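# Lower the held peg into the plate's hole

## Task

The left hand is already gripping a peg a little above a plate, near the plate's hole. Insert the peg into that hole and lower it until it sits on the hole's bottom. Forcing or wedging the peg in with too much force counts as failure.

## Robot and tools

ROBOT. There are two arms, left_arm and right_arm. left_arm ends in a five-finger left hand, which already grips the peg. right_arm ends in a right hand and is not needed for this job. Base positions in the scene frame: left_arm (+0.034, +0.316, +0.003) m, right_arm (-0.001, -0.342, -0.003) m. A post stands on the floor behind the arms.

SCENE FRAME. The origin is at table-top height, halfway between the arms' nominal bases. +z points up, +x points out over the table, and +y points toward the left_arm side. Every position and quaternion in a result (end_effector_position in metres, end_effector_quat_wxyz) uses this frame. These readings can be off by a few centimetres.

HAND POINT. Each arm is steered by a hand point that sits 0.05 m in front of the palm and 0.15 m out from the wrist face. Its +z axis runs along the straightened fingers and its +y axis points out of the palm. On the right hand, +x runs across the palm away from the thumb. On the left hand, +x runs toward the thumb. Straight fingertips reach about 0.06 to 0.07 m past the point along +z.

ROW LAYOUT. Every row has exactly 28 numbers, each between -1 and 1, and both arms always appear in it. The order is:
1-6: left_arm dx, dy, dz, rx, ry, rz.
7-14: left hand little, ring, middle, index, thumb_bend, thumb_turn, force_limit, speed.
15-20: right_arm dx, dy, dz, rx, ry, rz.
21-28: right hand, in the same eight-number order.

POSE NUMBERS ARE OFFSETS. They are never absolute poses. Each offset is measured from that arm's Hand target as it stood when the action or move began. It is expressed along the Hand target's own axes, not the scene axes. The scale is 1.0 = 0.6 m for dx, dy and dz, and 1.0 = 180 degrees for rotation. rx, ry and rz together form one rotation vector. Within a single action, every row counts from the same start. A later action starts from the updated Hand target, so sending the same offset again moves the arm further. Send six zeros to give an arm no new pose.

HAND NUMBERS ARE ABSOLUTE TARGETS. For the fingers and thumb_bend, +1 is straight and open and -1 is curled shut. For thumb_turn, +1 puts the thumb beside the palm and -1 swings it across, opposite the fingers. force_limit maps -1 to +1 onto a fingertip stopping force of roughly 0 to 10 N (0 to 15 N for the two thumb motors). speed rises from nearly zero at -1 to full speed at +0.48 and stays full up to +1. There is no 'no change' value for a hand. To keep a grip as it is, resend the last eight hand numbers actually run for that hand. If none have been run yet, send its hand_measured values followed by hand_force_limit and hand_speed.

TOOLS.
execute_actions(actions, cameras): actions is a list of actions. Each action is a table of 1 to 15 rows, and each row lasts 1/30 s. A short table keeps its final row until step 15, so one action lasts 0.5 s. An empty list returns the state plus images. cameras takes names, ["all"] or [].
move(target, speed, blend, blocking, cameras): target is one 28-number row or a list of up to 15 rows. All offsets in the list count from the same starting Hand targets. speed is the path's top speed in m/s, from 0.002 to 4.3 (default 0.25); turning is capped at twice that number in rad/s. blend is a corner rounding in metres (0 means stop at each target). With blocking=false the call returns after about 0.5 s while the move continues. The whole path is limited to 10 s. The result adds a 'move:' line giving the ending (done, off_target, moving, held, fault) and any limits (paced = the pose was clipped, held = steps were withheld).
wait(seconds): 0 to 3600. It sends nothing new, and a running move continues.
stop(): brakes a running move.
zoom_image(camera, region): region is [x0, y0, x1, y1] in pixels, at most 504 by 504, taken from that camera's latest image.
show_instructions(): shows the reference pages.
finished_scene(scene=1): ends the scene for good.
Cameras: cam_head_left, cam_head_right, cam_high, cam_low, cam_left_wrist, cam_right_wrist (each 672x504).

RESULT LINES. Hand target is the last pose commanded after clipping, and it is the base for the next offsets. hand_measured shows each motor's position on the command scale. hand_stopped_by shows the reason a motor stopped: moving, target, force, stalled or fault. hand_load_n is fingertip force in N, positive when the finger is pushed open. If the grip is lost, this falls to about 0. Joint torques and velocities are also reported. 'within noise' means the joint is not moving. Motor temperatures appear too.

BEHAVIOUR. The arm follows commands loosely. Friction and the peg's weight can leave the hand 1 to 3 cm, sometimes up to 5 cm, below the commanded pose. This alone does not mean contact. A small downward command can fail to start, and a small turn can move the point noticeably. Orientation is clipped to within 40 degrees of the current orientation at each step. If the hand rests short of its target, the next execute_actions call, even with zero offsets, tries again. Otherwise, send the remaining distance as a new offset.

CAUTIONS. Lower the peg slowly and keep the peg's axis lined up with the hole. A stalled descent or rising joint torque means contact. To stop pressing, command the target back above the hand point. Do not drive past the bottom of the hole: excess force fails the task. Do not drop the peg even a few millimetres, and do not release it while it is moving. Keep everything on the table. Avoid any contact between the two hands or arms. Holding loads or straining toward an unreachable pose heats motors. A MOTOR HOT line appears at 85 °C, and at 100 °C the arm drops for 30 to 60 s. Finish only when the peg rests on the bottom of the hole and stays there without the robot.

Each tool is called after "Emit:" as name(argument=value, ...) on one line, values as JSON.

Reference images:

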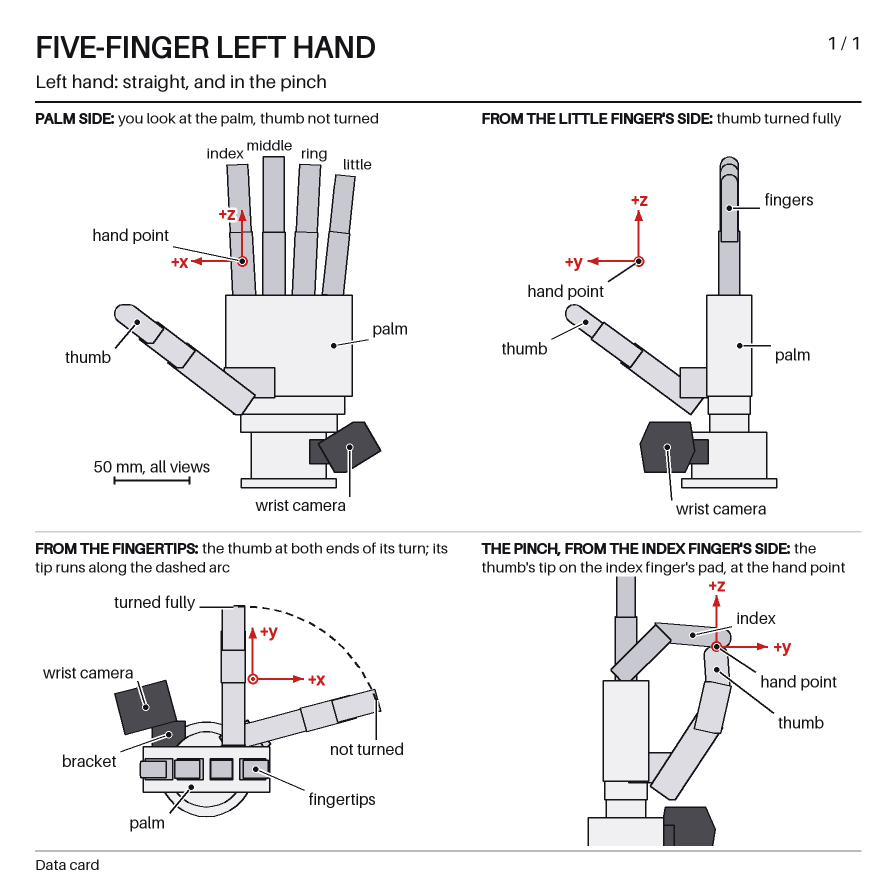

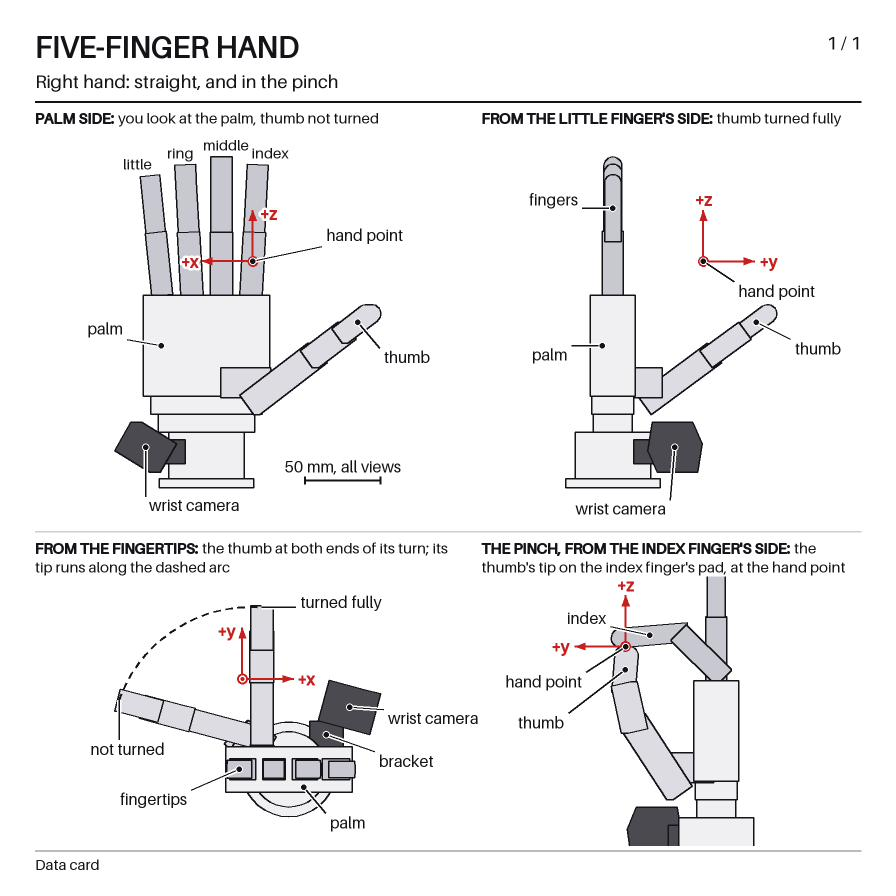

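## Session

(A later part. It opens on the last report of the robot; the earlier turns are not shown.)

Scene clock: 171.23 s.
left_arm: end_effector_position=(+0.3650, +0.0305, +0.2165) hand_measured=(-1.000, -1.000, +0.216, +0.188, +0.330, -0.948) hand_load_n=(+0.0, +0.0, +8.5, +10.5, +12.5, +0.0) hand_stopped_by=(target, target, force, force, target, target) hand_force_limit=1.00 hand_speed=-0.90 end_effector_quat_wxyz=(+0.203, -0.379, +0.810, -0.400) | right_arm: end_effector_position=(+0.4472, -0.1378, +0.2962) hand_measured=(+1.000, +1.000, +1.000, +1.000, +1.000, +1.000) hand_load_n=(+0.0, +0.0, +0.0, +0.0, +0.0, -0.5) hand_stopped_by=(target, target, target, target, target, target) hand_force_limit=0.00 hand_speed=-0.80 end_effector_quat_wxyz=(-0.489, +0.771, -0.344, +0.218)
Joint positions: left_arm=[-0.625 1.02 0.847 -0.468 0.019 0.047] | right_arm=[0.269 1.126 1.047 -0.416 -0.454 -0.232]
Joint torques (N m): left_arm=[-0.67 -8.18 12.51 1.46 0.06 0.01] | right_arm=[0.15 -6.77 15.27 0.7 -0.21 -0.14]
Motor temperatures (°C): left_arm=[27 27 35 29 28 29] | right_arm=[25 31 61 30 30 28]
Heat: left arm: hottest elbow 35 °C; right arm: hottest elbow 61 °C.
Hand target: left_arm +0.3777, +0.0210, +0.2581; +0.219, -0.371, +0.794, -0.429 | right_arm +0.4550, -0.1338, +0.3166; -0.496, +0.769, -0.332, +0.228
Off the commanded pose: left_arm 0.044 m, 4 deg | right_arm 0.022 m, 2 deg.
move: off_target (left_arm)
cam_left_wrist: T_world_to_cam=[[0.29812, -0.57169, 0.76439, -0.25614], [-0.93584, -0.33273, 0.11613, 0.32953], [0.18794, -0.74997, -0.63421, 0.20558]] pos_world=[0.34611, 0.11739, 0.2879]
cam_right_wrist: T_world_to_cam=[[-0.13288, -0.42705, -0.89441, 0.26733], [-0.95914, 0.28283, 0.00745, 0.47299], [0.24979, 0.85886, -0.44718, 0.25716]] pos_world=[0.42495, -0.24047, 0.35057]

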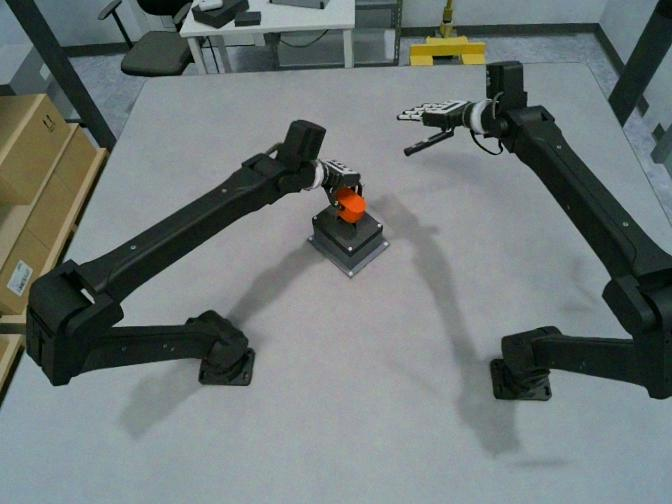

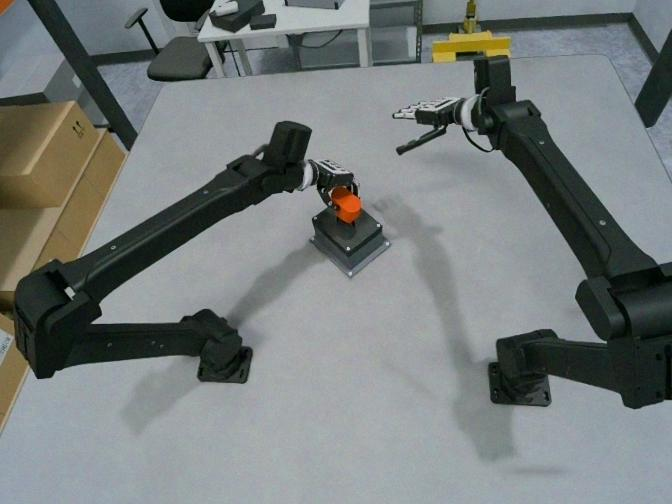

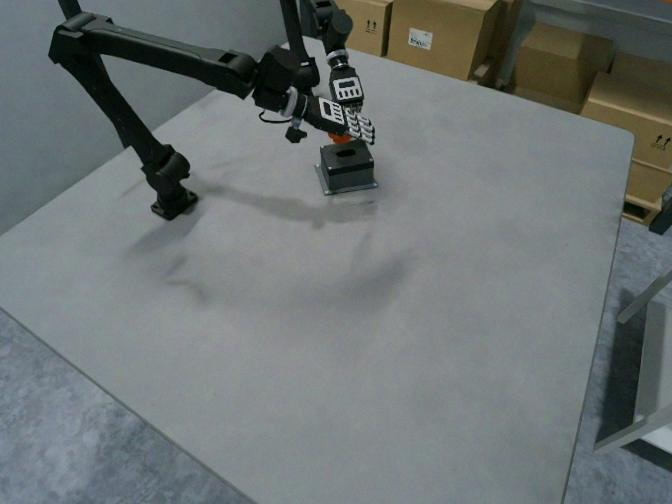

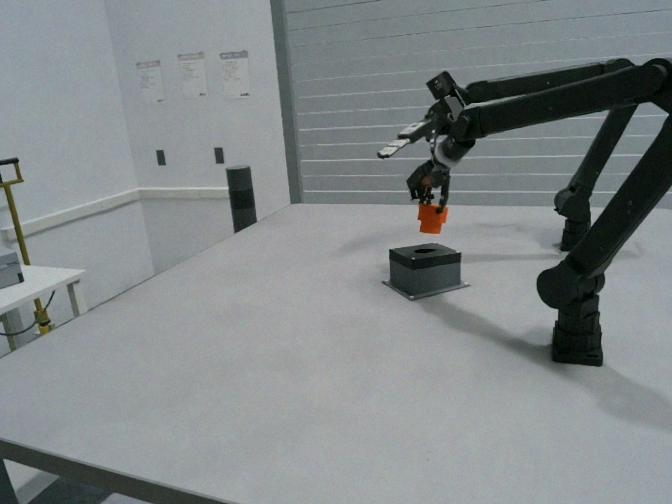

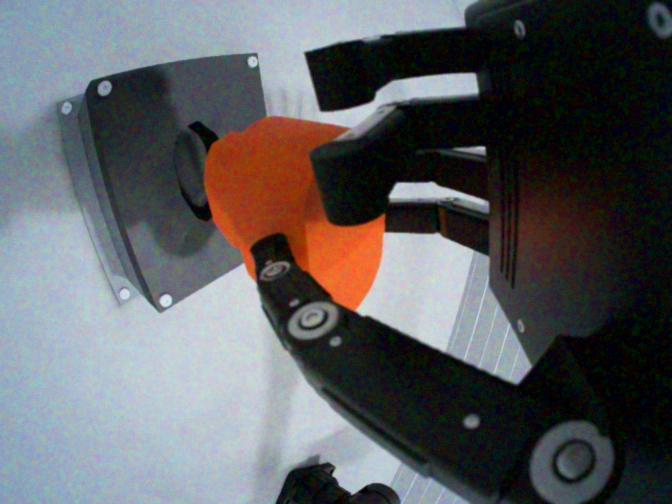

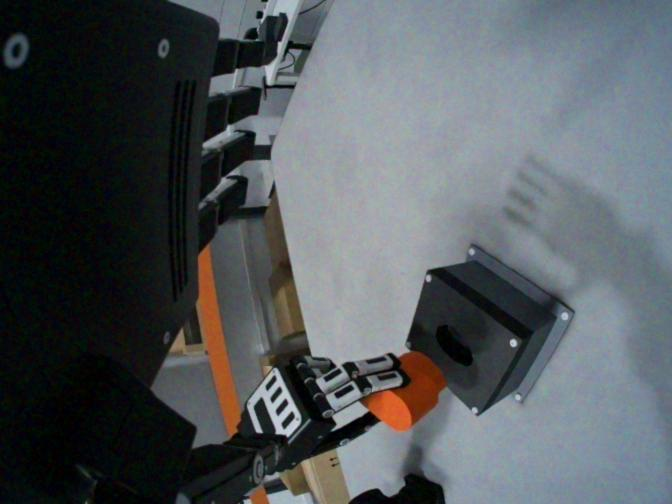

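Emit:
move(target=[[0,0,0,-0.018,0.0346,-0.0535,-1.0,-1.0,0.216,0.188,0.324,-0.948,1.0,-0.9,0,0,0,0,0,0,1,1,1,1,1,1,0,-0.8]], speed=0.1, cameras=["all"])

Emit:
zoom_image(camera="cam_right_wrist", region=[350, 300, 490, 440])

Emit:
zoom_image(camera="cam_left_wrist", region=[50, 30, 400, 330])

Emit:
zoom_image(camera="cam_low", region=[390, 180, 470, 280])

Emit:
zoom_image(camera="cam_head_left", region=[320, 175, 380, 245])

Emit:
zoom_image(camera="cam_head_right", region=[320, 175, 380, 245])

Scene clock: 300.20 s.
left_arm: end_effector_position=(+0.3592, +0.0291, +0.2219) hand_measured=(-1.000, -1.000, +0.216, +0.188, +0.330, -0.948) hand_load_n=(+0.5, +0.0, +8.5, +10.0, +12.5, +0.0) hand_stopped_by=(target, target, force, force, target, target) hand_force_limit=1.00 hand_speed=-0.90 end_effector_quat_wxyz=(+0.117, -0.419, +0.797, -0.418) | right_arm: end_effector_position=(+0.4472, -0.1378, +0.2962) hand_measured=(+1.000, +1.000, +1.000, +1.000, +1.000, +1.000) hand_load_n=(+0.0, +0.0, +0.0, +0.0, +0.0, +0.0) hand_stopped_by=(target, target, target, target, target, target) hand_force_limit=0.00 hand_speed=-0.80 end_effector_quat_wxyz=(-0.489, +0.771, -0.344, +0.218)
Joint positions: left_arm=[-0.542 1.041 0.874 -0.522 0.2 -0.049] | right_arm=[0.269 1.126 1.047 -0.416 -0.454 -0.232]
Joint torques (N m): left_arm=[-0.21 -7.18 12.85 1.47 0.32 -0.09] | right_arm=[0.15 -6.71 15.27 0.7 -0.22 -0.14]
Motor temperatures (°C): left_arm=[27 27 46 29 27 28] | right_arm=[25 31 66 29 29 27]
Heat: left arm: hottest elbow 46 °C; right arm: hottest elbow 66 °C.
Hand target: left_arm +0.3777, +0.0210, +0.2581; +0.128, -0.419, +0.782, -0.443 | right_arm +0.4550, -0.1338, +0.3166; -0.496, +0.769, -0.332, +0.228
Off the commanded pose: left_arm 0.041 m, 4 deg | right_arm 0.022 m, 2 deg.
move: off_target (left_arm)
cam_left_wrist: T_world_to_cam=[[0.41548, -0.47814, 0.77379, -0.30631], [-0.90462, -0.30614, 0.29656, 0.27104], [0.09509, -0.8232, -0.55973, 0.22806]] pos_world=[0.35077, 0.12426, 0.28429]
cam_right_wrist: T_world_to_cam=[[-0.13288, -0.42705, -0.89441, 0.26733], [-0.95914, 0.28283, 0.00745, 0.47299], [0.24979, 0.85886, -0.44718, 0.25716]] pos_world=[0.42495, -0.24047, 0.35057]

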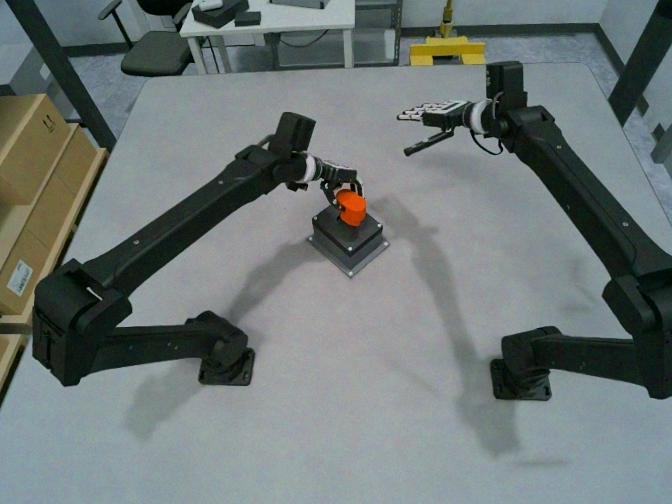

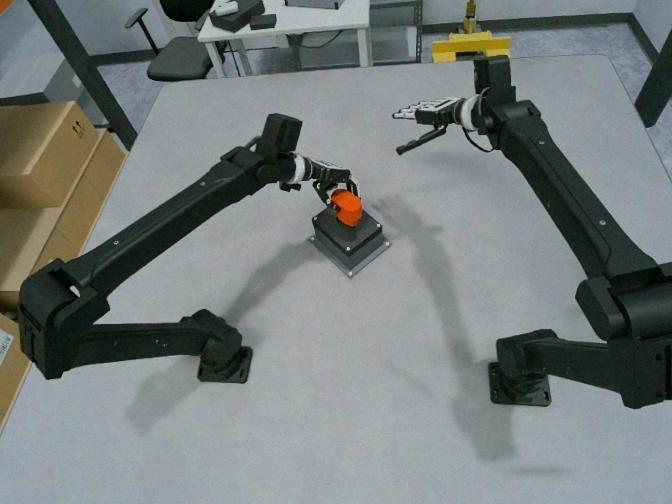

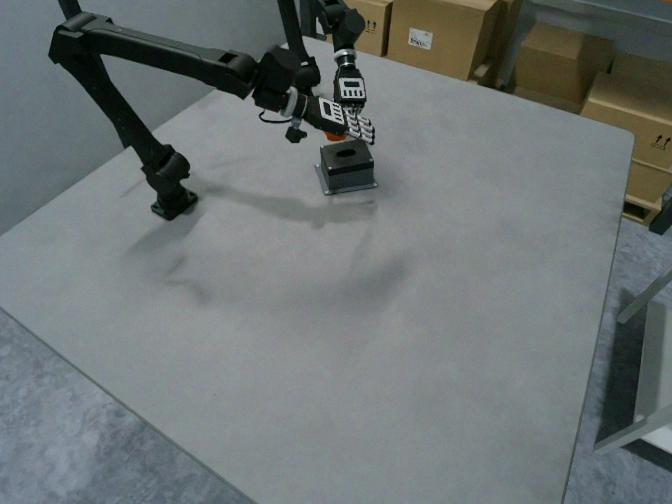

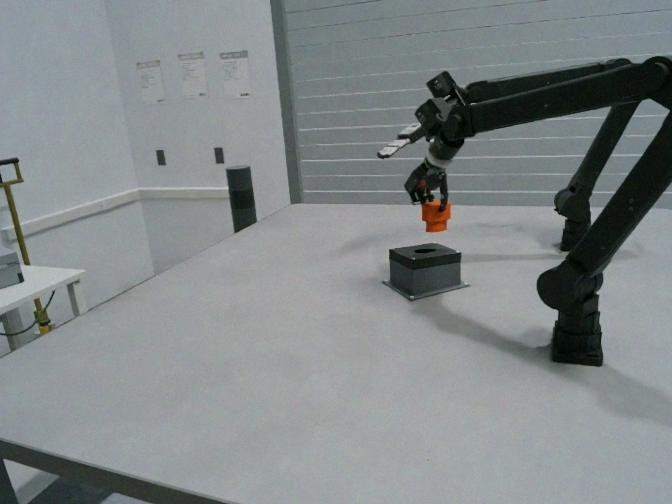

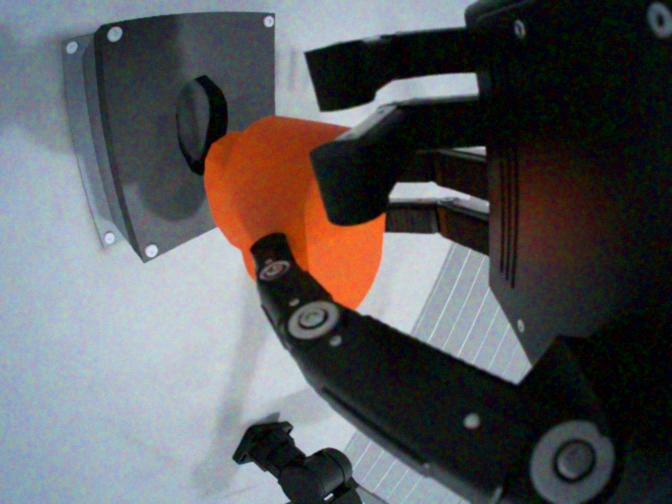

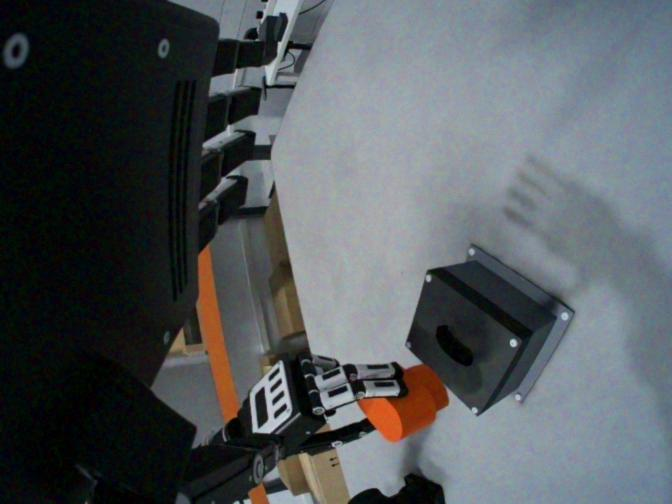

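Scaled by 3.600 from the camera's image (finer frame: 960x720).

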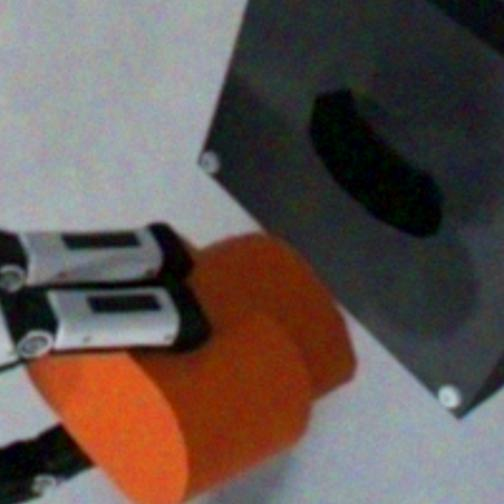

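Scaled by 1.440 from the camera's image (finer frame: 960x720).

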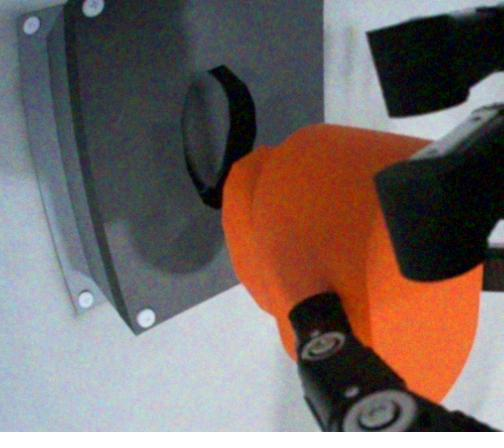

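Scaled by 5.040 from the camera's image (finer frame: 960x720).

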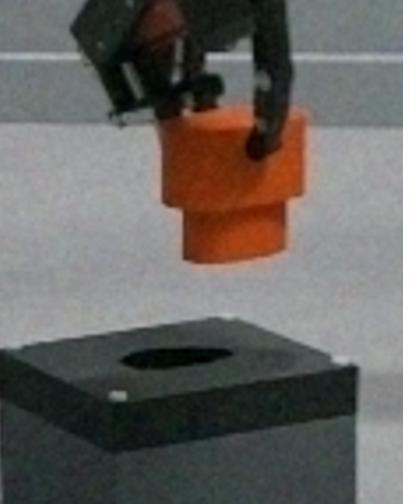

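Scaled by 7.200 from the camera's image (finer frame: 960x720).

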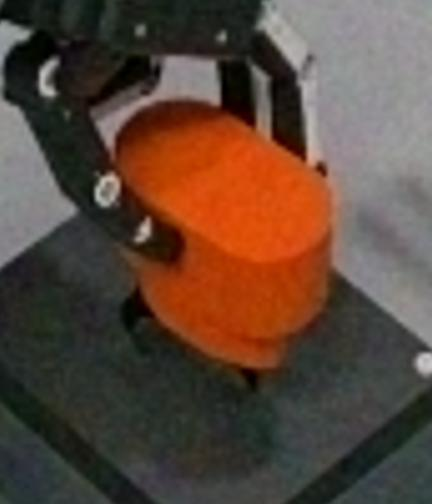

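Scaled by 7.200 from the camera's image (finer frame: 960x720).

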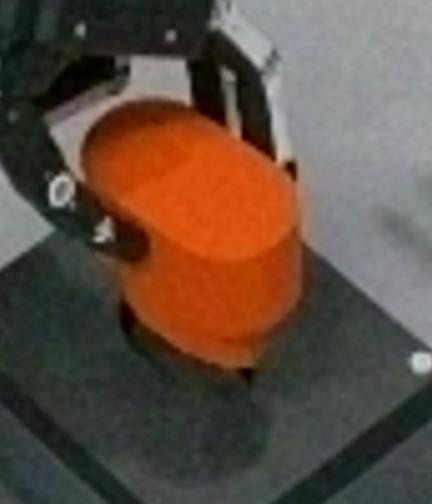

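Emit:
move(target=[[-0.0517,0.0072,0.0327,-0.0028,0.0232,0.0056,-1.0,-1.0,0.216,0.188,0.324,-0.948,1.0,-0.9,0,0,0,0,0,0,1,1,1,1,1,1,0,-0.8]], speed=0.08, cameras=["all"])

Emit:
zoom_image(camera="cam_right_wrist", region=[370, 290, 500, 420])

Emit:
zoom_image(camera="cam_left_wrist", region=[50, 0, 400, 330])

Emit:
zoom_image(camera="cam_low", region=[390, 180, 470, 280])

Emit:
zoom_image(camera="cam_head_left", region=[310, 175, 390, 255])

Emit:
zoom_image(camera="cam_head_right", region=[310, 175, 390, 255])

Emit:
zoom_image(camera="cam_high", region=[310, 110, 385, 200])

Scene clock: 344.57 s.
left_arm: end_effector_position=(+0.3797, +0.0446, +0.2001) hand_measured=(-1.000, -1.000, +0.216, +0.188, +0.330, -0.948) hand_load_n=(-0.5, +0.0, +8.5, +10.0, +12.5, +0.0) hand_stopped_by=(target, target, force, force, target, target) hand_force_limit=1.00 hand_speed=-0.90 end_effector_quat_wxyz=(+0.077, -0.412, +0.805, -0.420) | right_arm: end_effector_position=(+0.4472, -0.1378, +0.2962) hand_measured=(+1.000, +1.000, +1.000, +1.000, +1.000, +1.000) hand_load_n=(+0.0, +0.0, +0.0, +0.0, +0.0, +0.0) hand_stopped_by=(target, target, target, target, target, target) hand_force_limit=0.00 hand_speed=-0.80 end_effector_quat_wxyz=(-0.489, +0.771, -0.344, +0.218)
Joint positions: left_arm=[-0.431 1.123 0.878 -0.502 0.358 0.022] | right_arm=[0.269 1.126 1.047 -0.416 -0.454 -0.232]
Joint torques (N m): left_arm=[-0.03 -7.82 12.52 2.39 0.53 0.06] | right_arm=[0.09 -6.71 15.28 0.7 -0.21 -0.14]
Motor temperatures (°C): left_arm=[27 27 51 29 27 28] | right_arm=[25 30 68 29 29 27]
Heat: left arm: hottest elbow 51 °C; right arm: hottest elbow 68 °C.
Hand target: left_arm +0.4056, +0.0345, +0.2381; +0.102, -0.396, +0.792, -0.453 | right_arm +0.4550, -0.1338, +0.3166; -0.496, +0.769, -0.332, +0.228
Off the commanded pose: left_arm 0.047 m, 5 deg | right_arm 0.022 m, 2 deg.
move: off_target (left_arm)
cam_left_wrist: T_world_to_cam=[[0.43474, -0.47986, 0.76206, -0.29549], [-0.90037, -0.2489, 0.35691, 0.28451], [0.01841, -0.8413, -0.54026, 0.25263]] pos_world=[0.37998, 0.14155, 0.26012]
cam_right_wrist: T_world_to_cam=[[-0.13288, -0.42705, -0.89441, 0.26733], [-0.95914, 0.28283, 0.00745, 0.47299], [0.24979, 0.85886, -0.44718, 0.25716]] pos_world=[0.42495, -0.24047, 0.35057]

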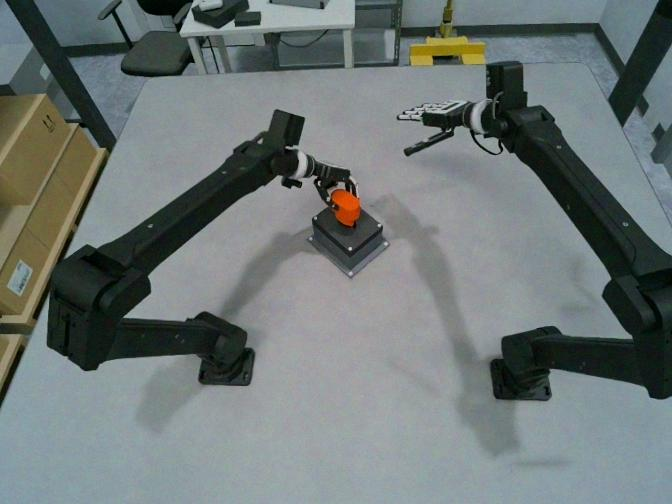

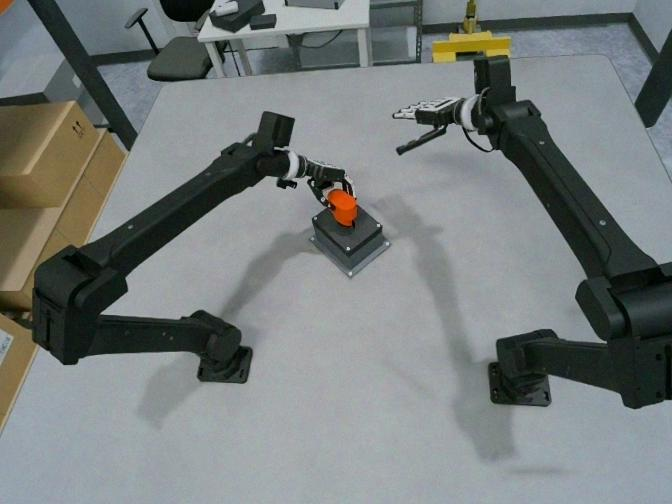

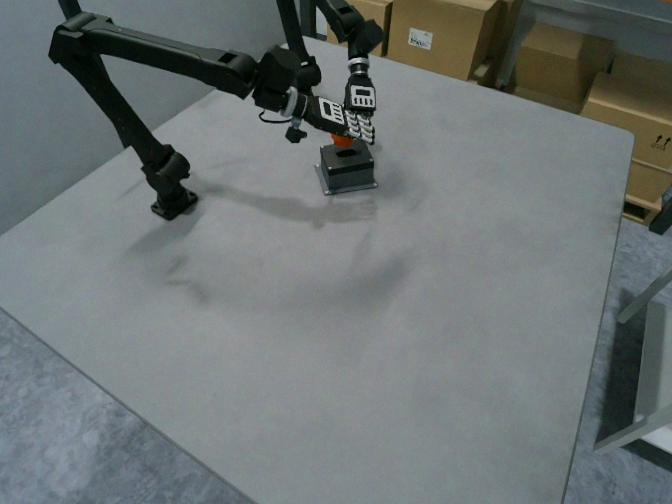

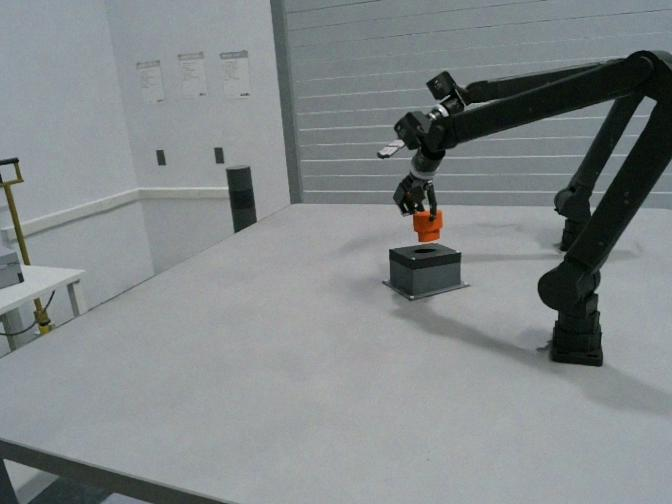

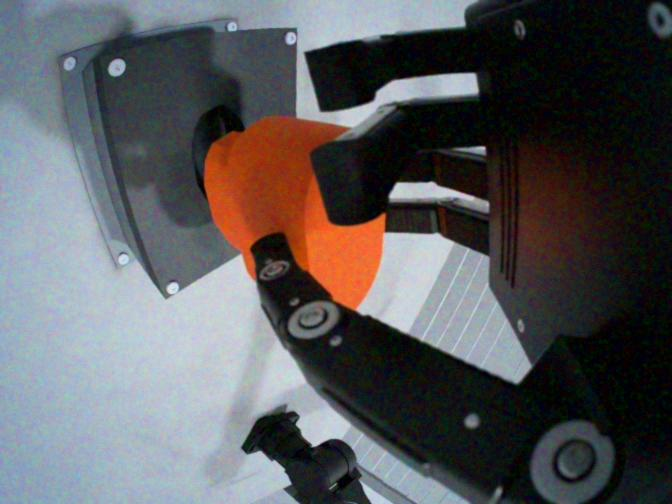

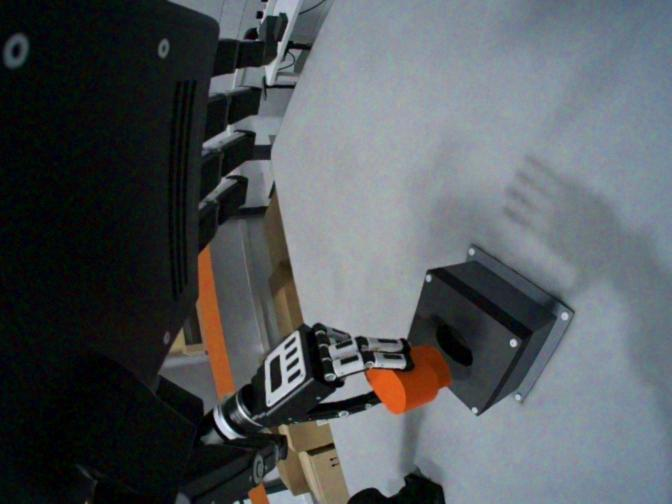

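Scaled by 3.877 from the camera's image (finer frame: 960x720).

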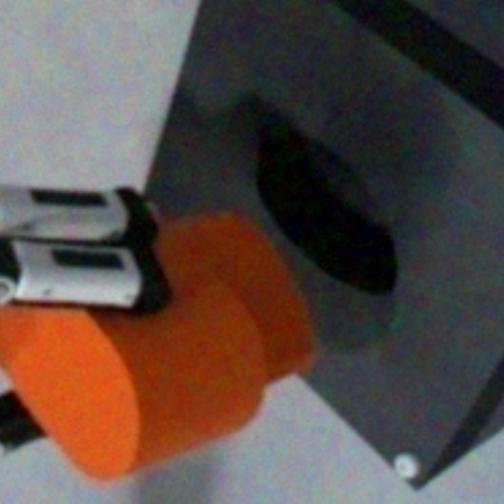

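Scaled by 1.440 from the camera's image (finer frame: 960x720).

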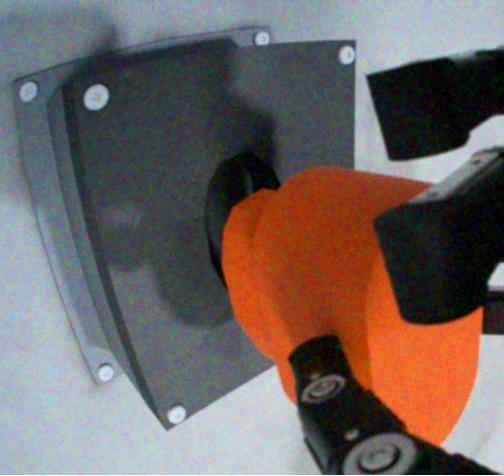

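Scaled by 5.040 from the camera's image (finer frame: 960x720).

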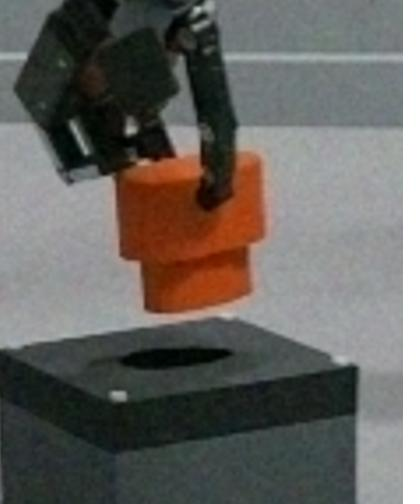

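Scaled by 6.300 from the camera's image (finer frame: 960x720).

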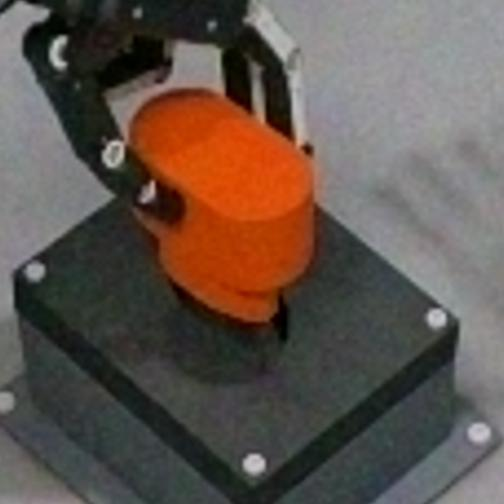

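Scaled by 6.300 from the camera's image (finer frame: 960x720).

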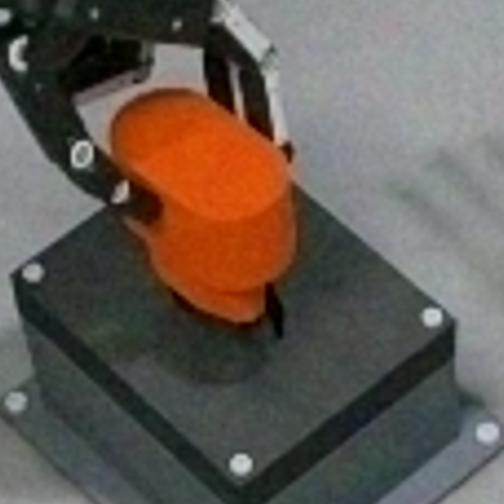

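Scaled by 5.600 from the camera's image (finer frame: 960x720).

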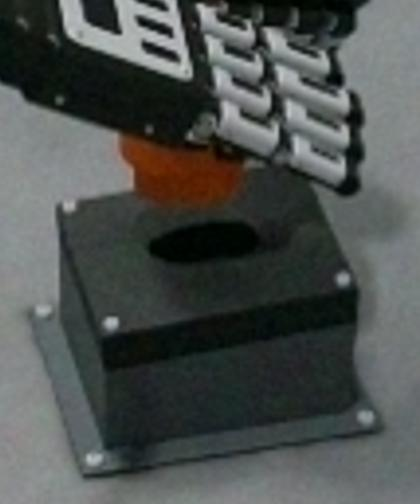

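Emit:
zoom_image(camera="cam_low", region=[408, 222, 448, 262])

Emit:
zoom_image(camera="cam_high", region=[325, 130, 365, 165])

Emit:
zoom_image(camera="cam_left_wrist", region=[180, 90, 300, 260])

Emit:
zoom_image(camera="cam_right_wrist", region=[400, 310, 480, 400])

Scaled by 12.600 from the camera's image (finer frame: 960x720).

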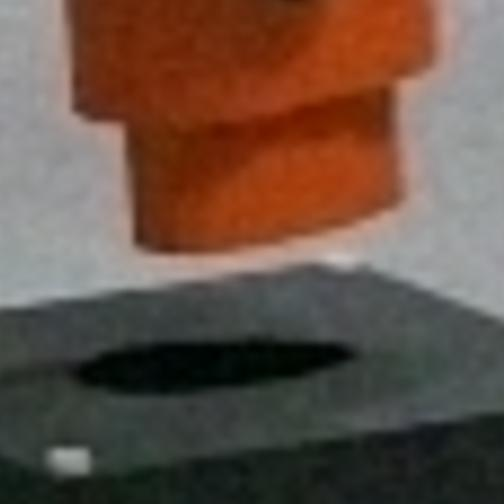

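Scaled by 12.600 from the camera's image (finer frame: 960x720).

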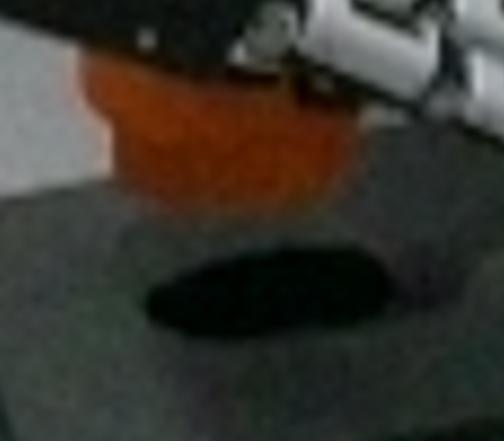

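Scaled by 2.965 from the camera's image (finer frame: 960x720).

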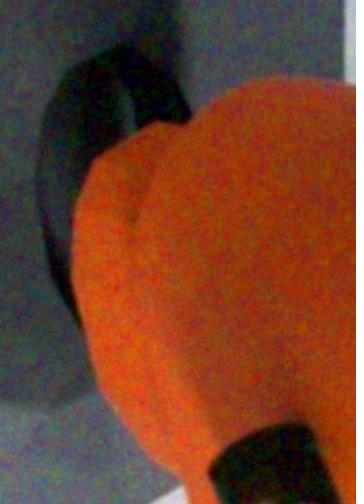

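Scaled by 5.600 from the camera's image (finer frame: 960x720).

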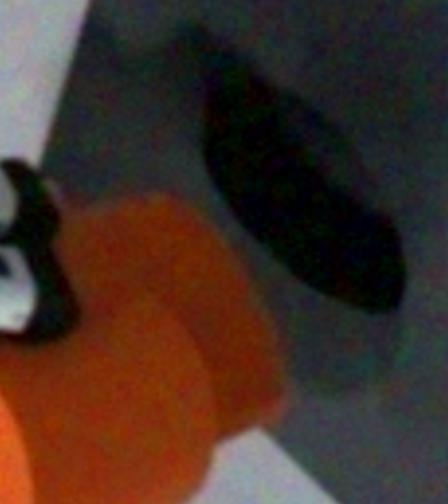

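Emit:
move(target=[[-0.0155,0.0133,0.0285,0,0,0,-1.0,-1.0,0.216,0.188,0.324,-0.948,1.0,-0.9,0,0,0,0,0,0,1,1,1,1,1,1,0,-0.8]], speed=0.05, cameras=["all"])

Emit:
zoom_image(camera="cam_left_wrist", region=[150, 60, 320, 300])

Emit:
zoom_image(camera="cam_low", region=[400, 200, 460, 265])

Emit:
zoom_image(camera="cam_head_left", region=[320, 185, 380, 245])

Emit:
zoom_image(camera="cam_head_right", region=[320, 185, 380, 245])

Emit:
zoom_image(camera="cam_high", region=[315, 125, 375, 175])

Emit:
zoom_image(camera="cam_right_wrist", region=[390, 300, 490, 400])

Scene clock: 430.37 s.
left_arm: end_effector_position=(+0.3935, +0.0389, +0.1905) hand_measured=(-1.000, -1.000, +0.216, +0.188, +0.330, -0.948) hand_load_n=(+0.0, +0.0, +8.5, +10.0, +12.5, +0.0) hand_stopped_by=(target, target, force, force, target, target) hand_force_limit=1.00 hand_speed=-0.90 end_effector_quat_wxyz=(+0.080, -0.407, +0.804, -0.426) | right_arm: end_effector_position=(+0.4472, -0.1378, +0.2962) hand_measured=(+1.000, +1.000, +1.000, +1.000, +1.000, +1.000) hand_load_n=(+0.0, +0.0, -0.5, +0.0, +0.0, -0.5) hand_stopped_by=(target, target, target, target, target, target) hand_force_limit=0.00 hand_speed=-0.80 end_effector_quat_wxyz=(-0.489, +0.771, -0.344, +0.218)
Joint positions: left_arm=[-0.428 1.166 0.878 -0.444 0.364 0.028] | right_arm=[0.269 1.126 1.047 -0.416 -0.454 -0.232]
Joint torques (N m): left_arm=[0.44 -9.17 11.22 2.33 0.46 0.02] | right_arm=[0.15 -6.77 15.28 0.72 -0.21 -0.14]
Motor temperatures (°C): left_arm=[27 27 49 29 27 28] | right_arm=[25 30 70 29 28 27]
Heat: left arm: hottest elbow 49 °C; right arm: hottest elbow 70 °C.
Hand target: left_arm +0.4165, +0.0325, +0.2202; +0.102, -0.396, +0.792, -0.453 | right_arm +0.4550, -0.1338, +0.3166; -0.496, +0.769, -0.332, +0.228
Off the commanded pose: left_arm 0.038 m, 4 deg | right_arm 0.022 m, 2 deg.
move: off_target (left_arm)
cam_left_wrist: T_world_to_cam=[[0.42121, -0.47605, 0.77199, -0.29356], [-0.90667, -0.24261, 0.34509, 0.30346], [0.02301, -0.84529, -0.53381, 0.23953]] pos_world=[0.39328, 0.13635, 0.24976]
cam_right_wrist: T_world_to_cam=[[-0.13288, -0.42705, -0.89441, 0.26733], [-0.95914, 0.28283, 0.00745, 0.47299], [0.24979, 0.85886, -0.44718, 0.25716]] pos_world=[0.42495, -0.24047, 0.35057]

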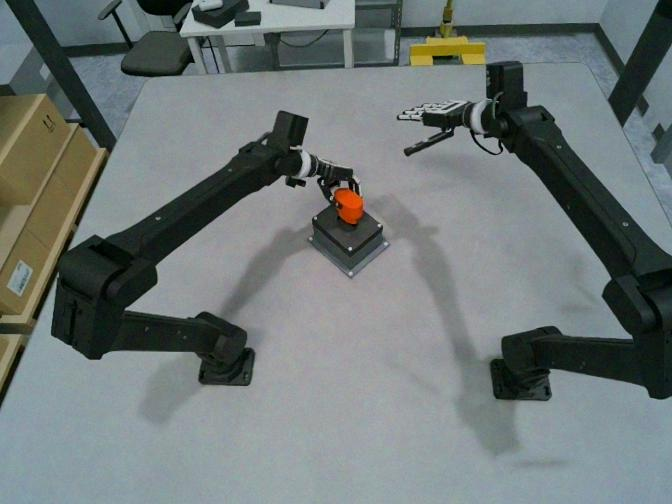

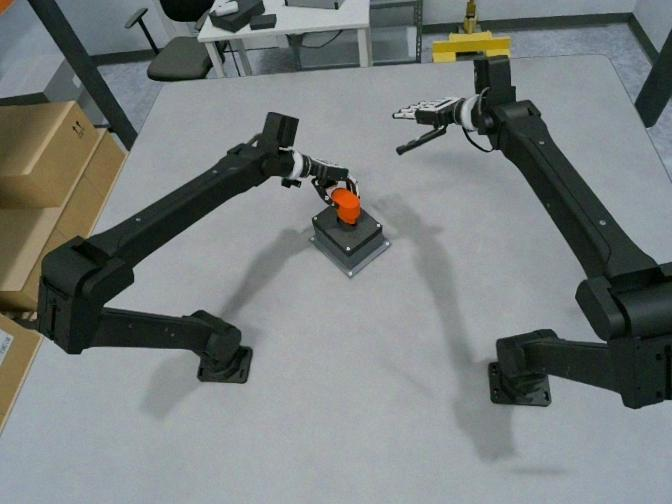

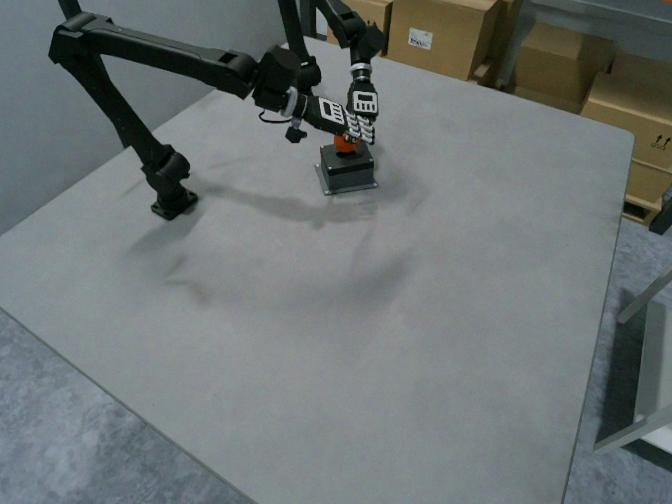

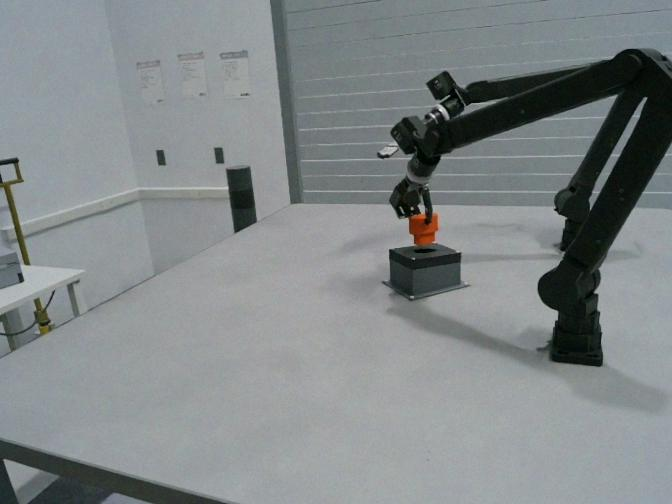

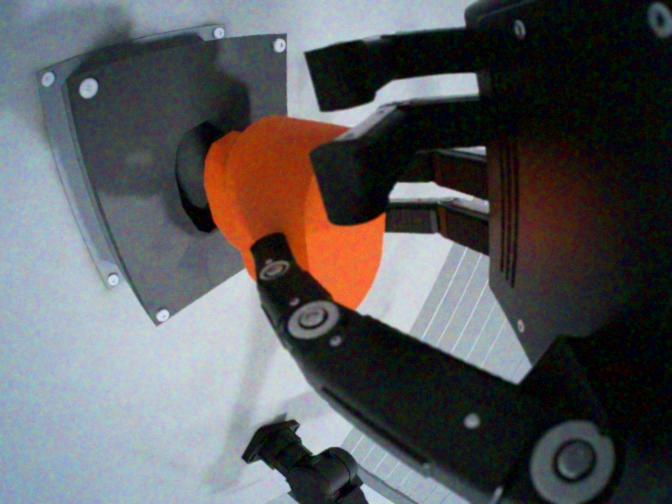

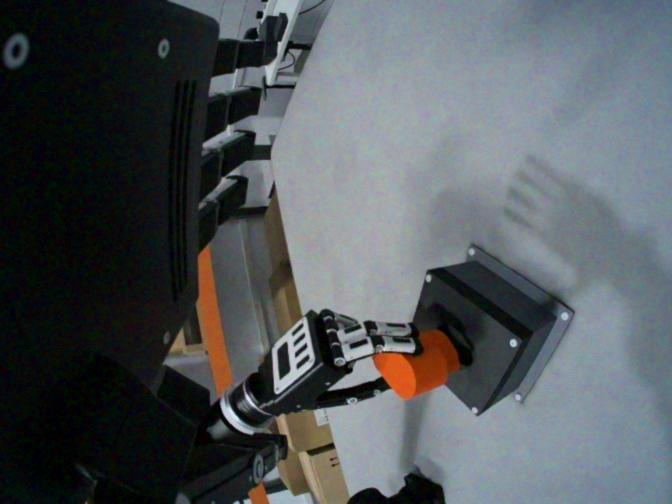

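Scaled by 2.100 from the camera's image (finer frame: 960x720).

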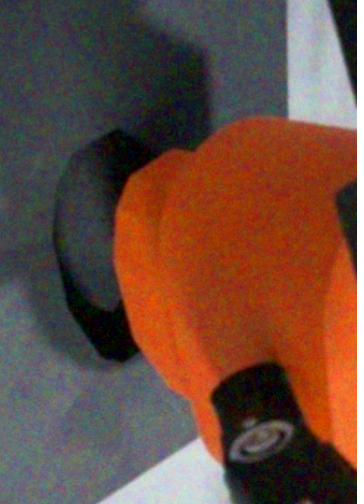

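Scaled by 7.754 from the camera's image (finer frame: 960x720).

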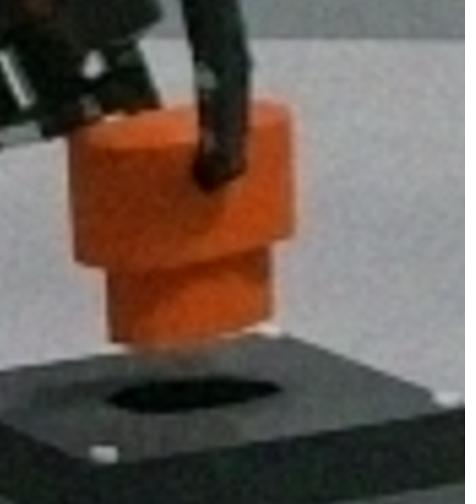

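Scaled by 8.400 from the camera's image (finer frame: 960x720).

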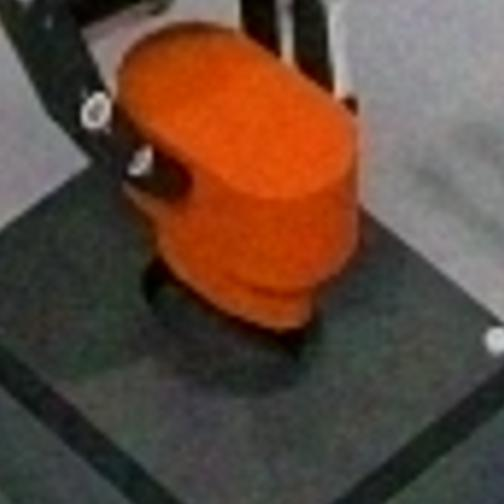

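Scaled by 8.400 from the camera's image (finer frame: 960x720).

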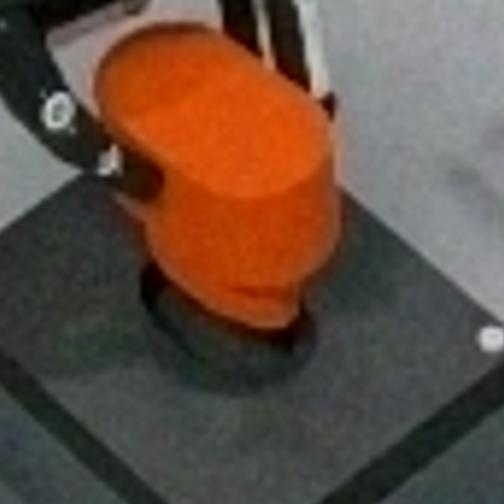

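Scaled by 8.400 from the camera's image (finer frame: 960x720).

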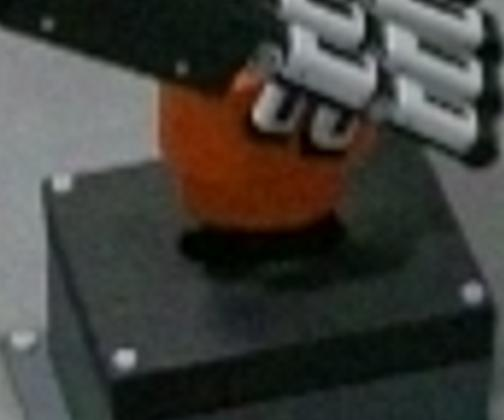

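Scaled by 5.040 from the camera's image (finer frame: 960x720).

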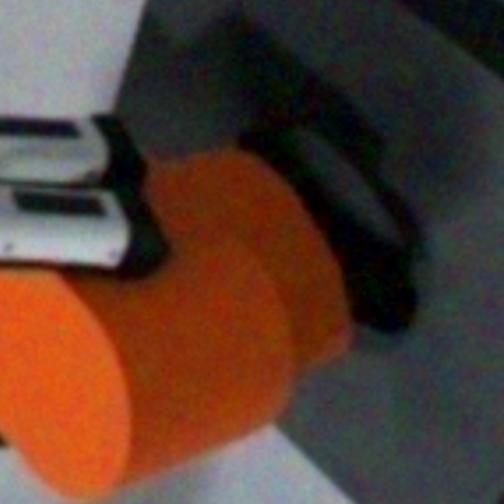

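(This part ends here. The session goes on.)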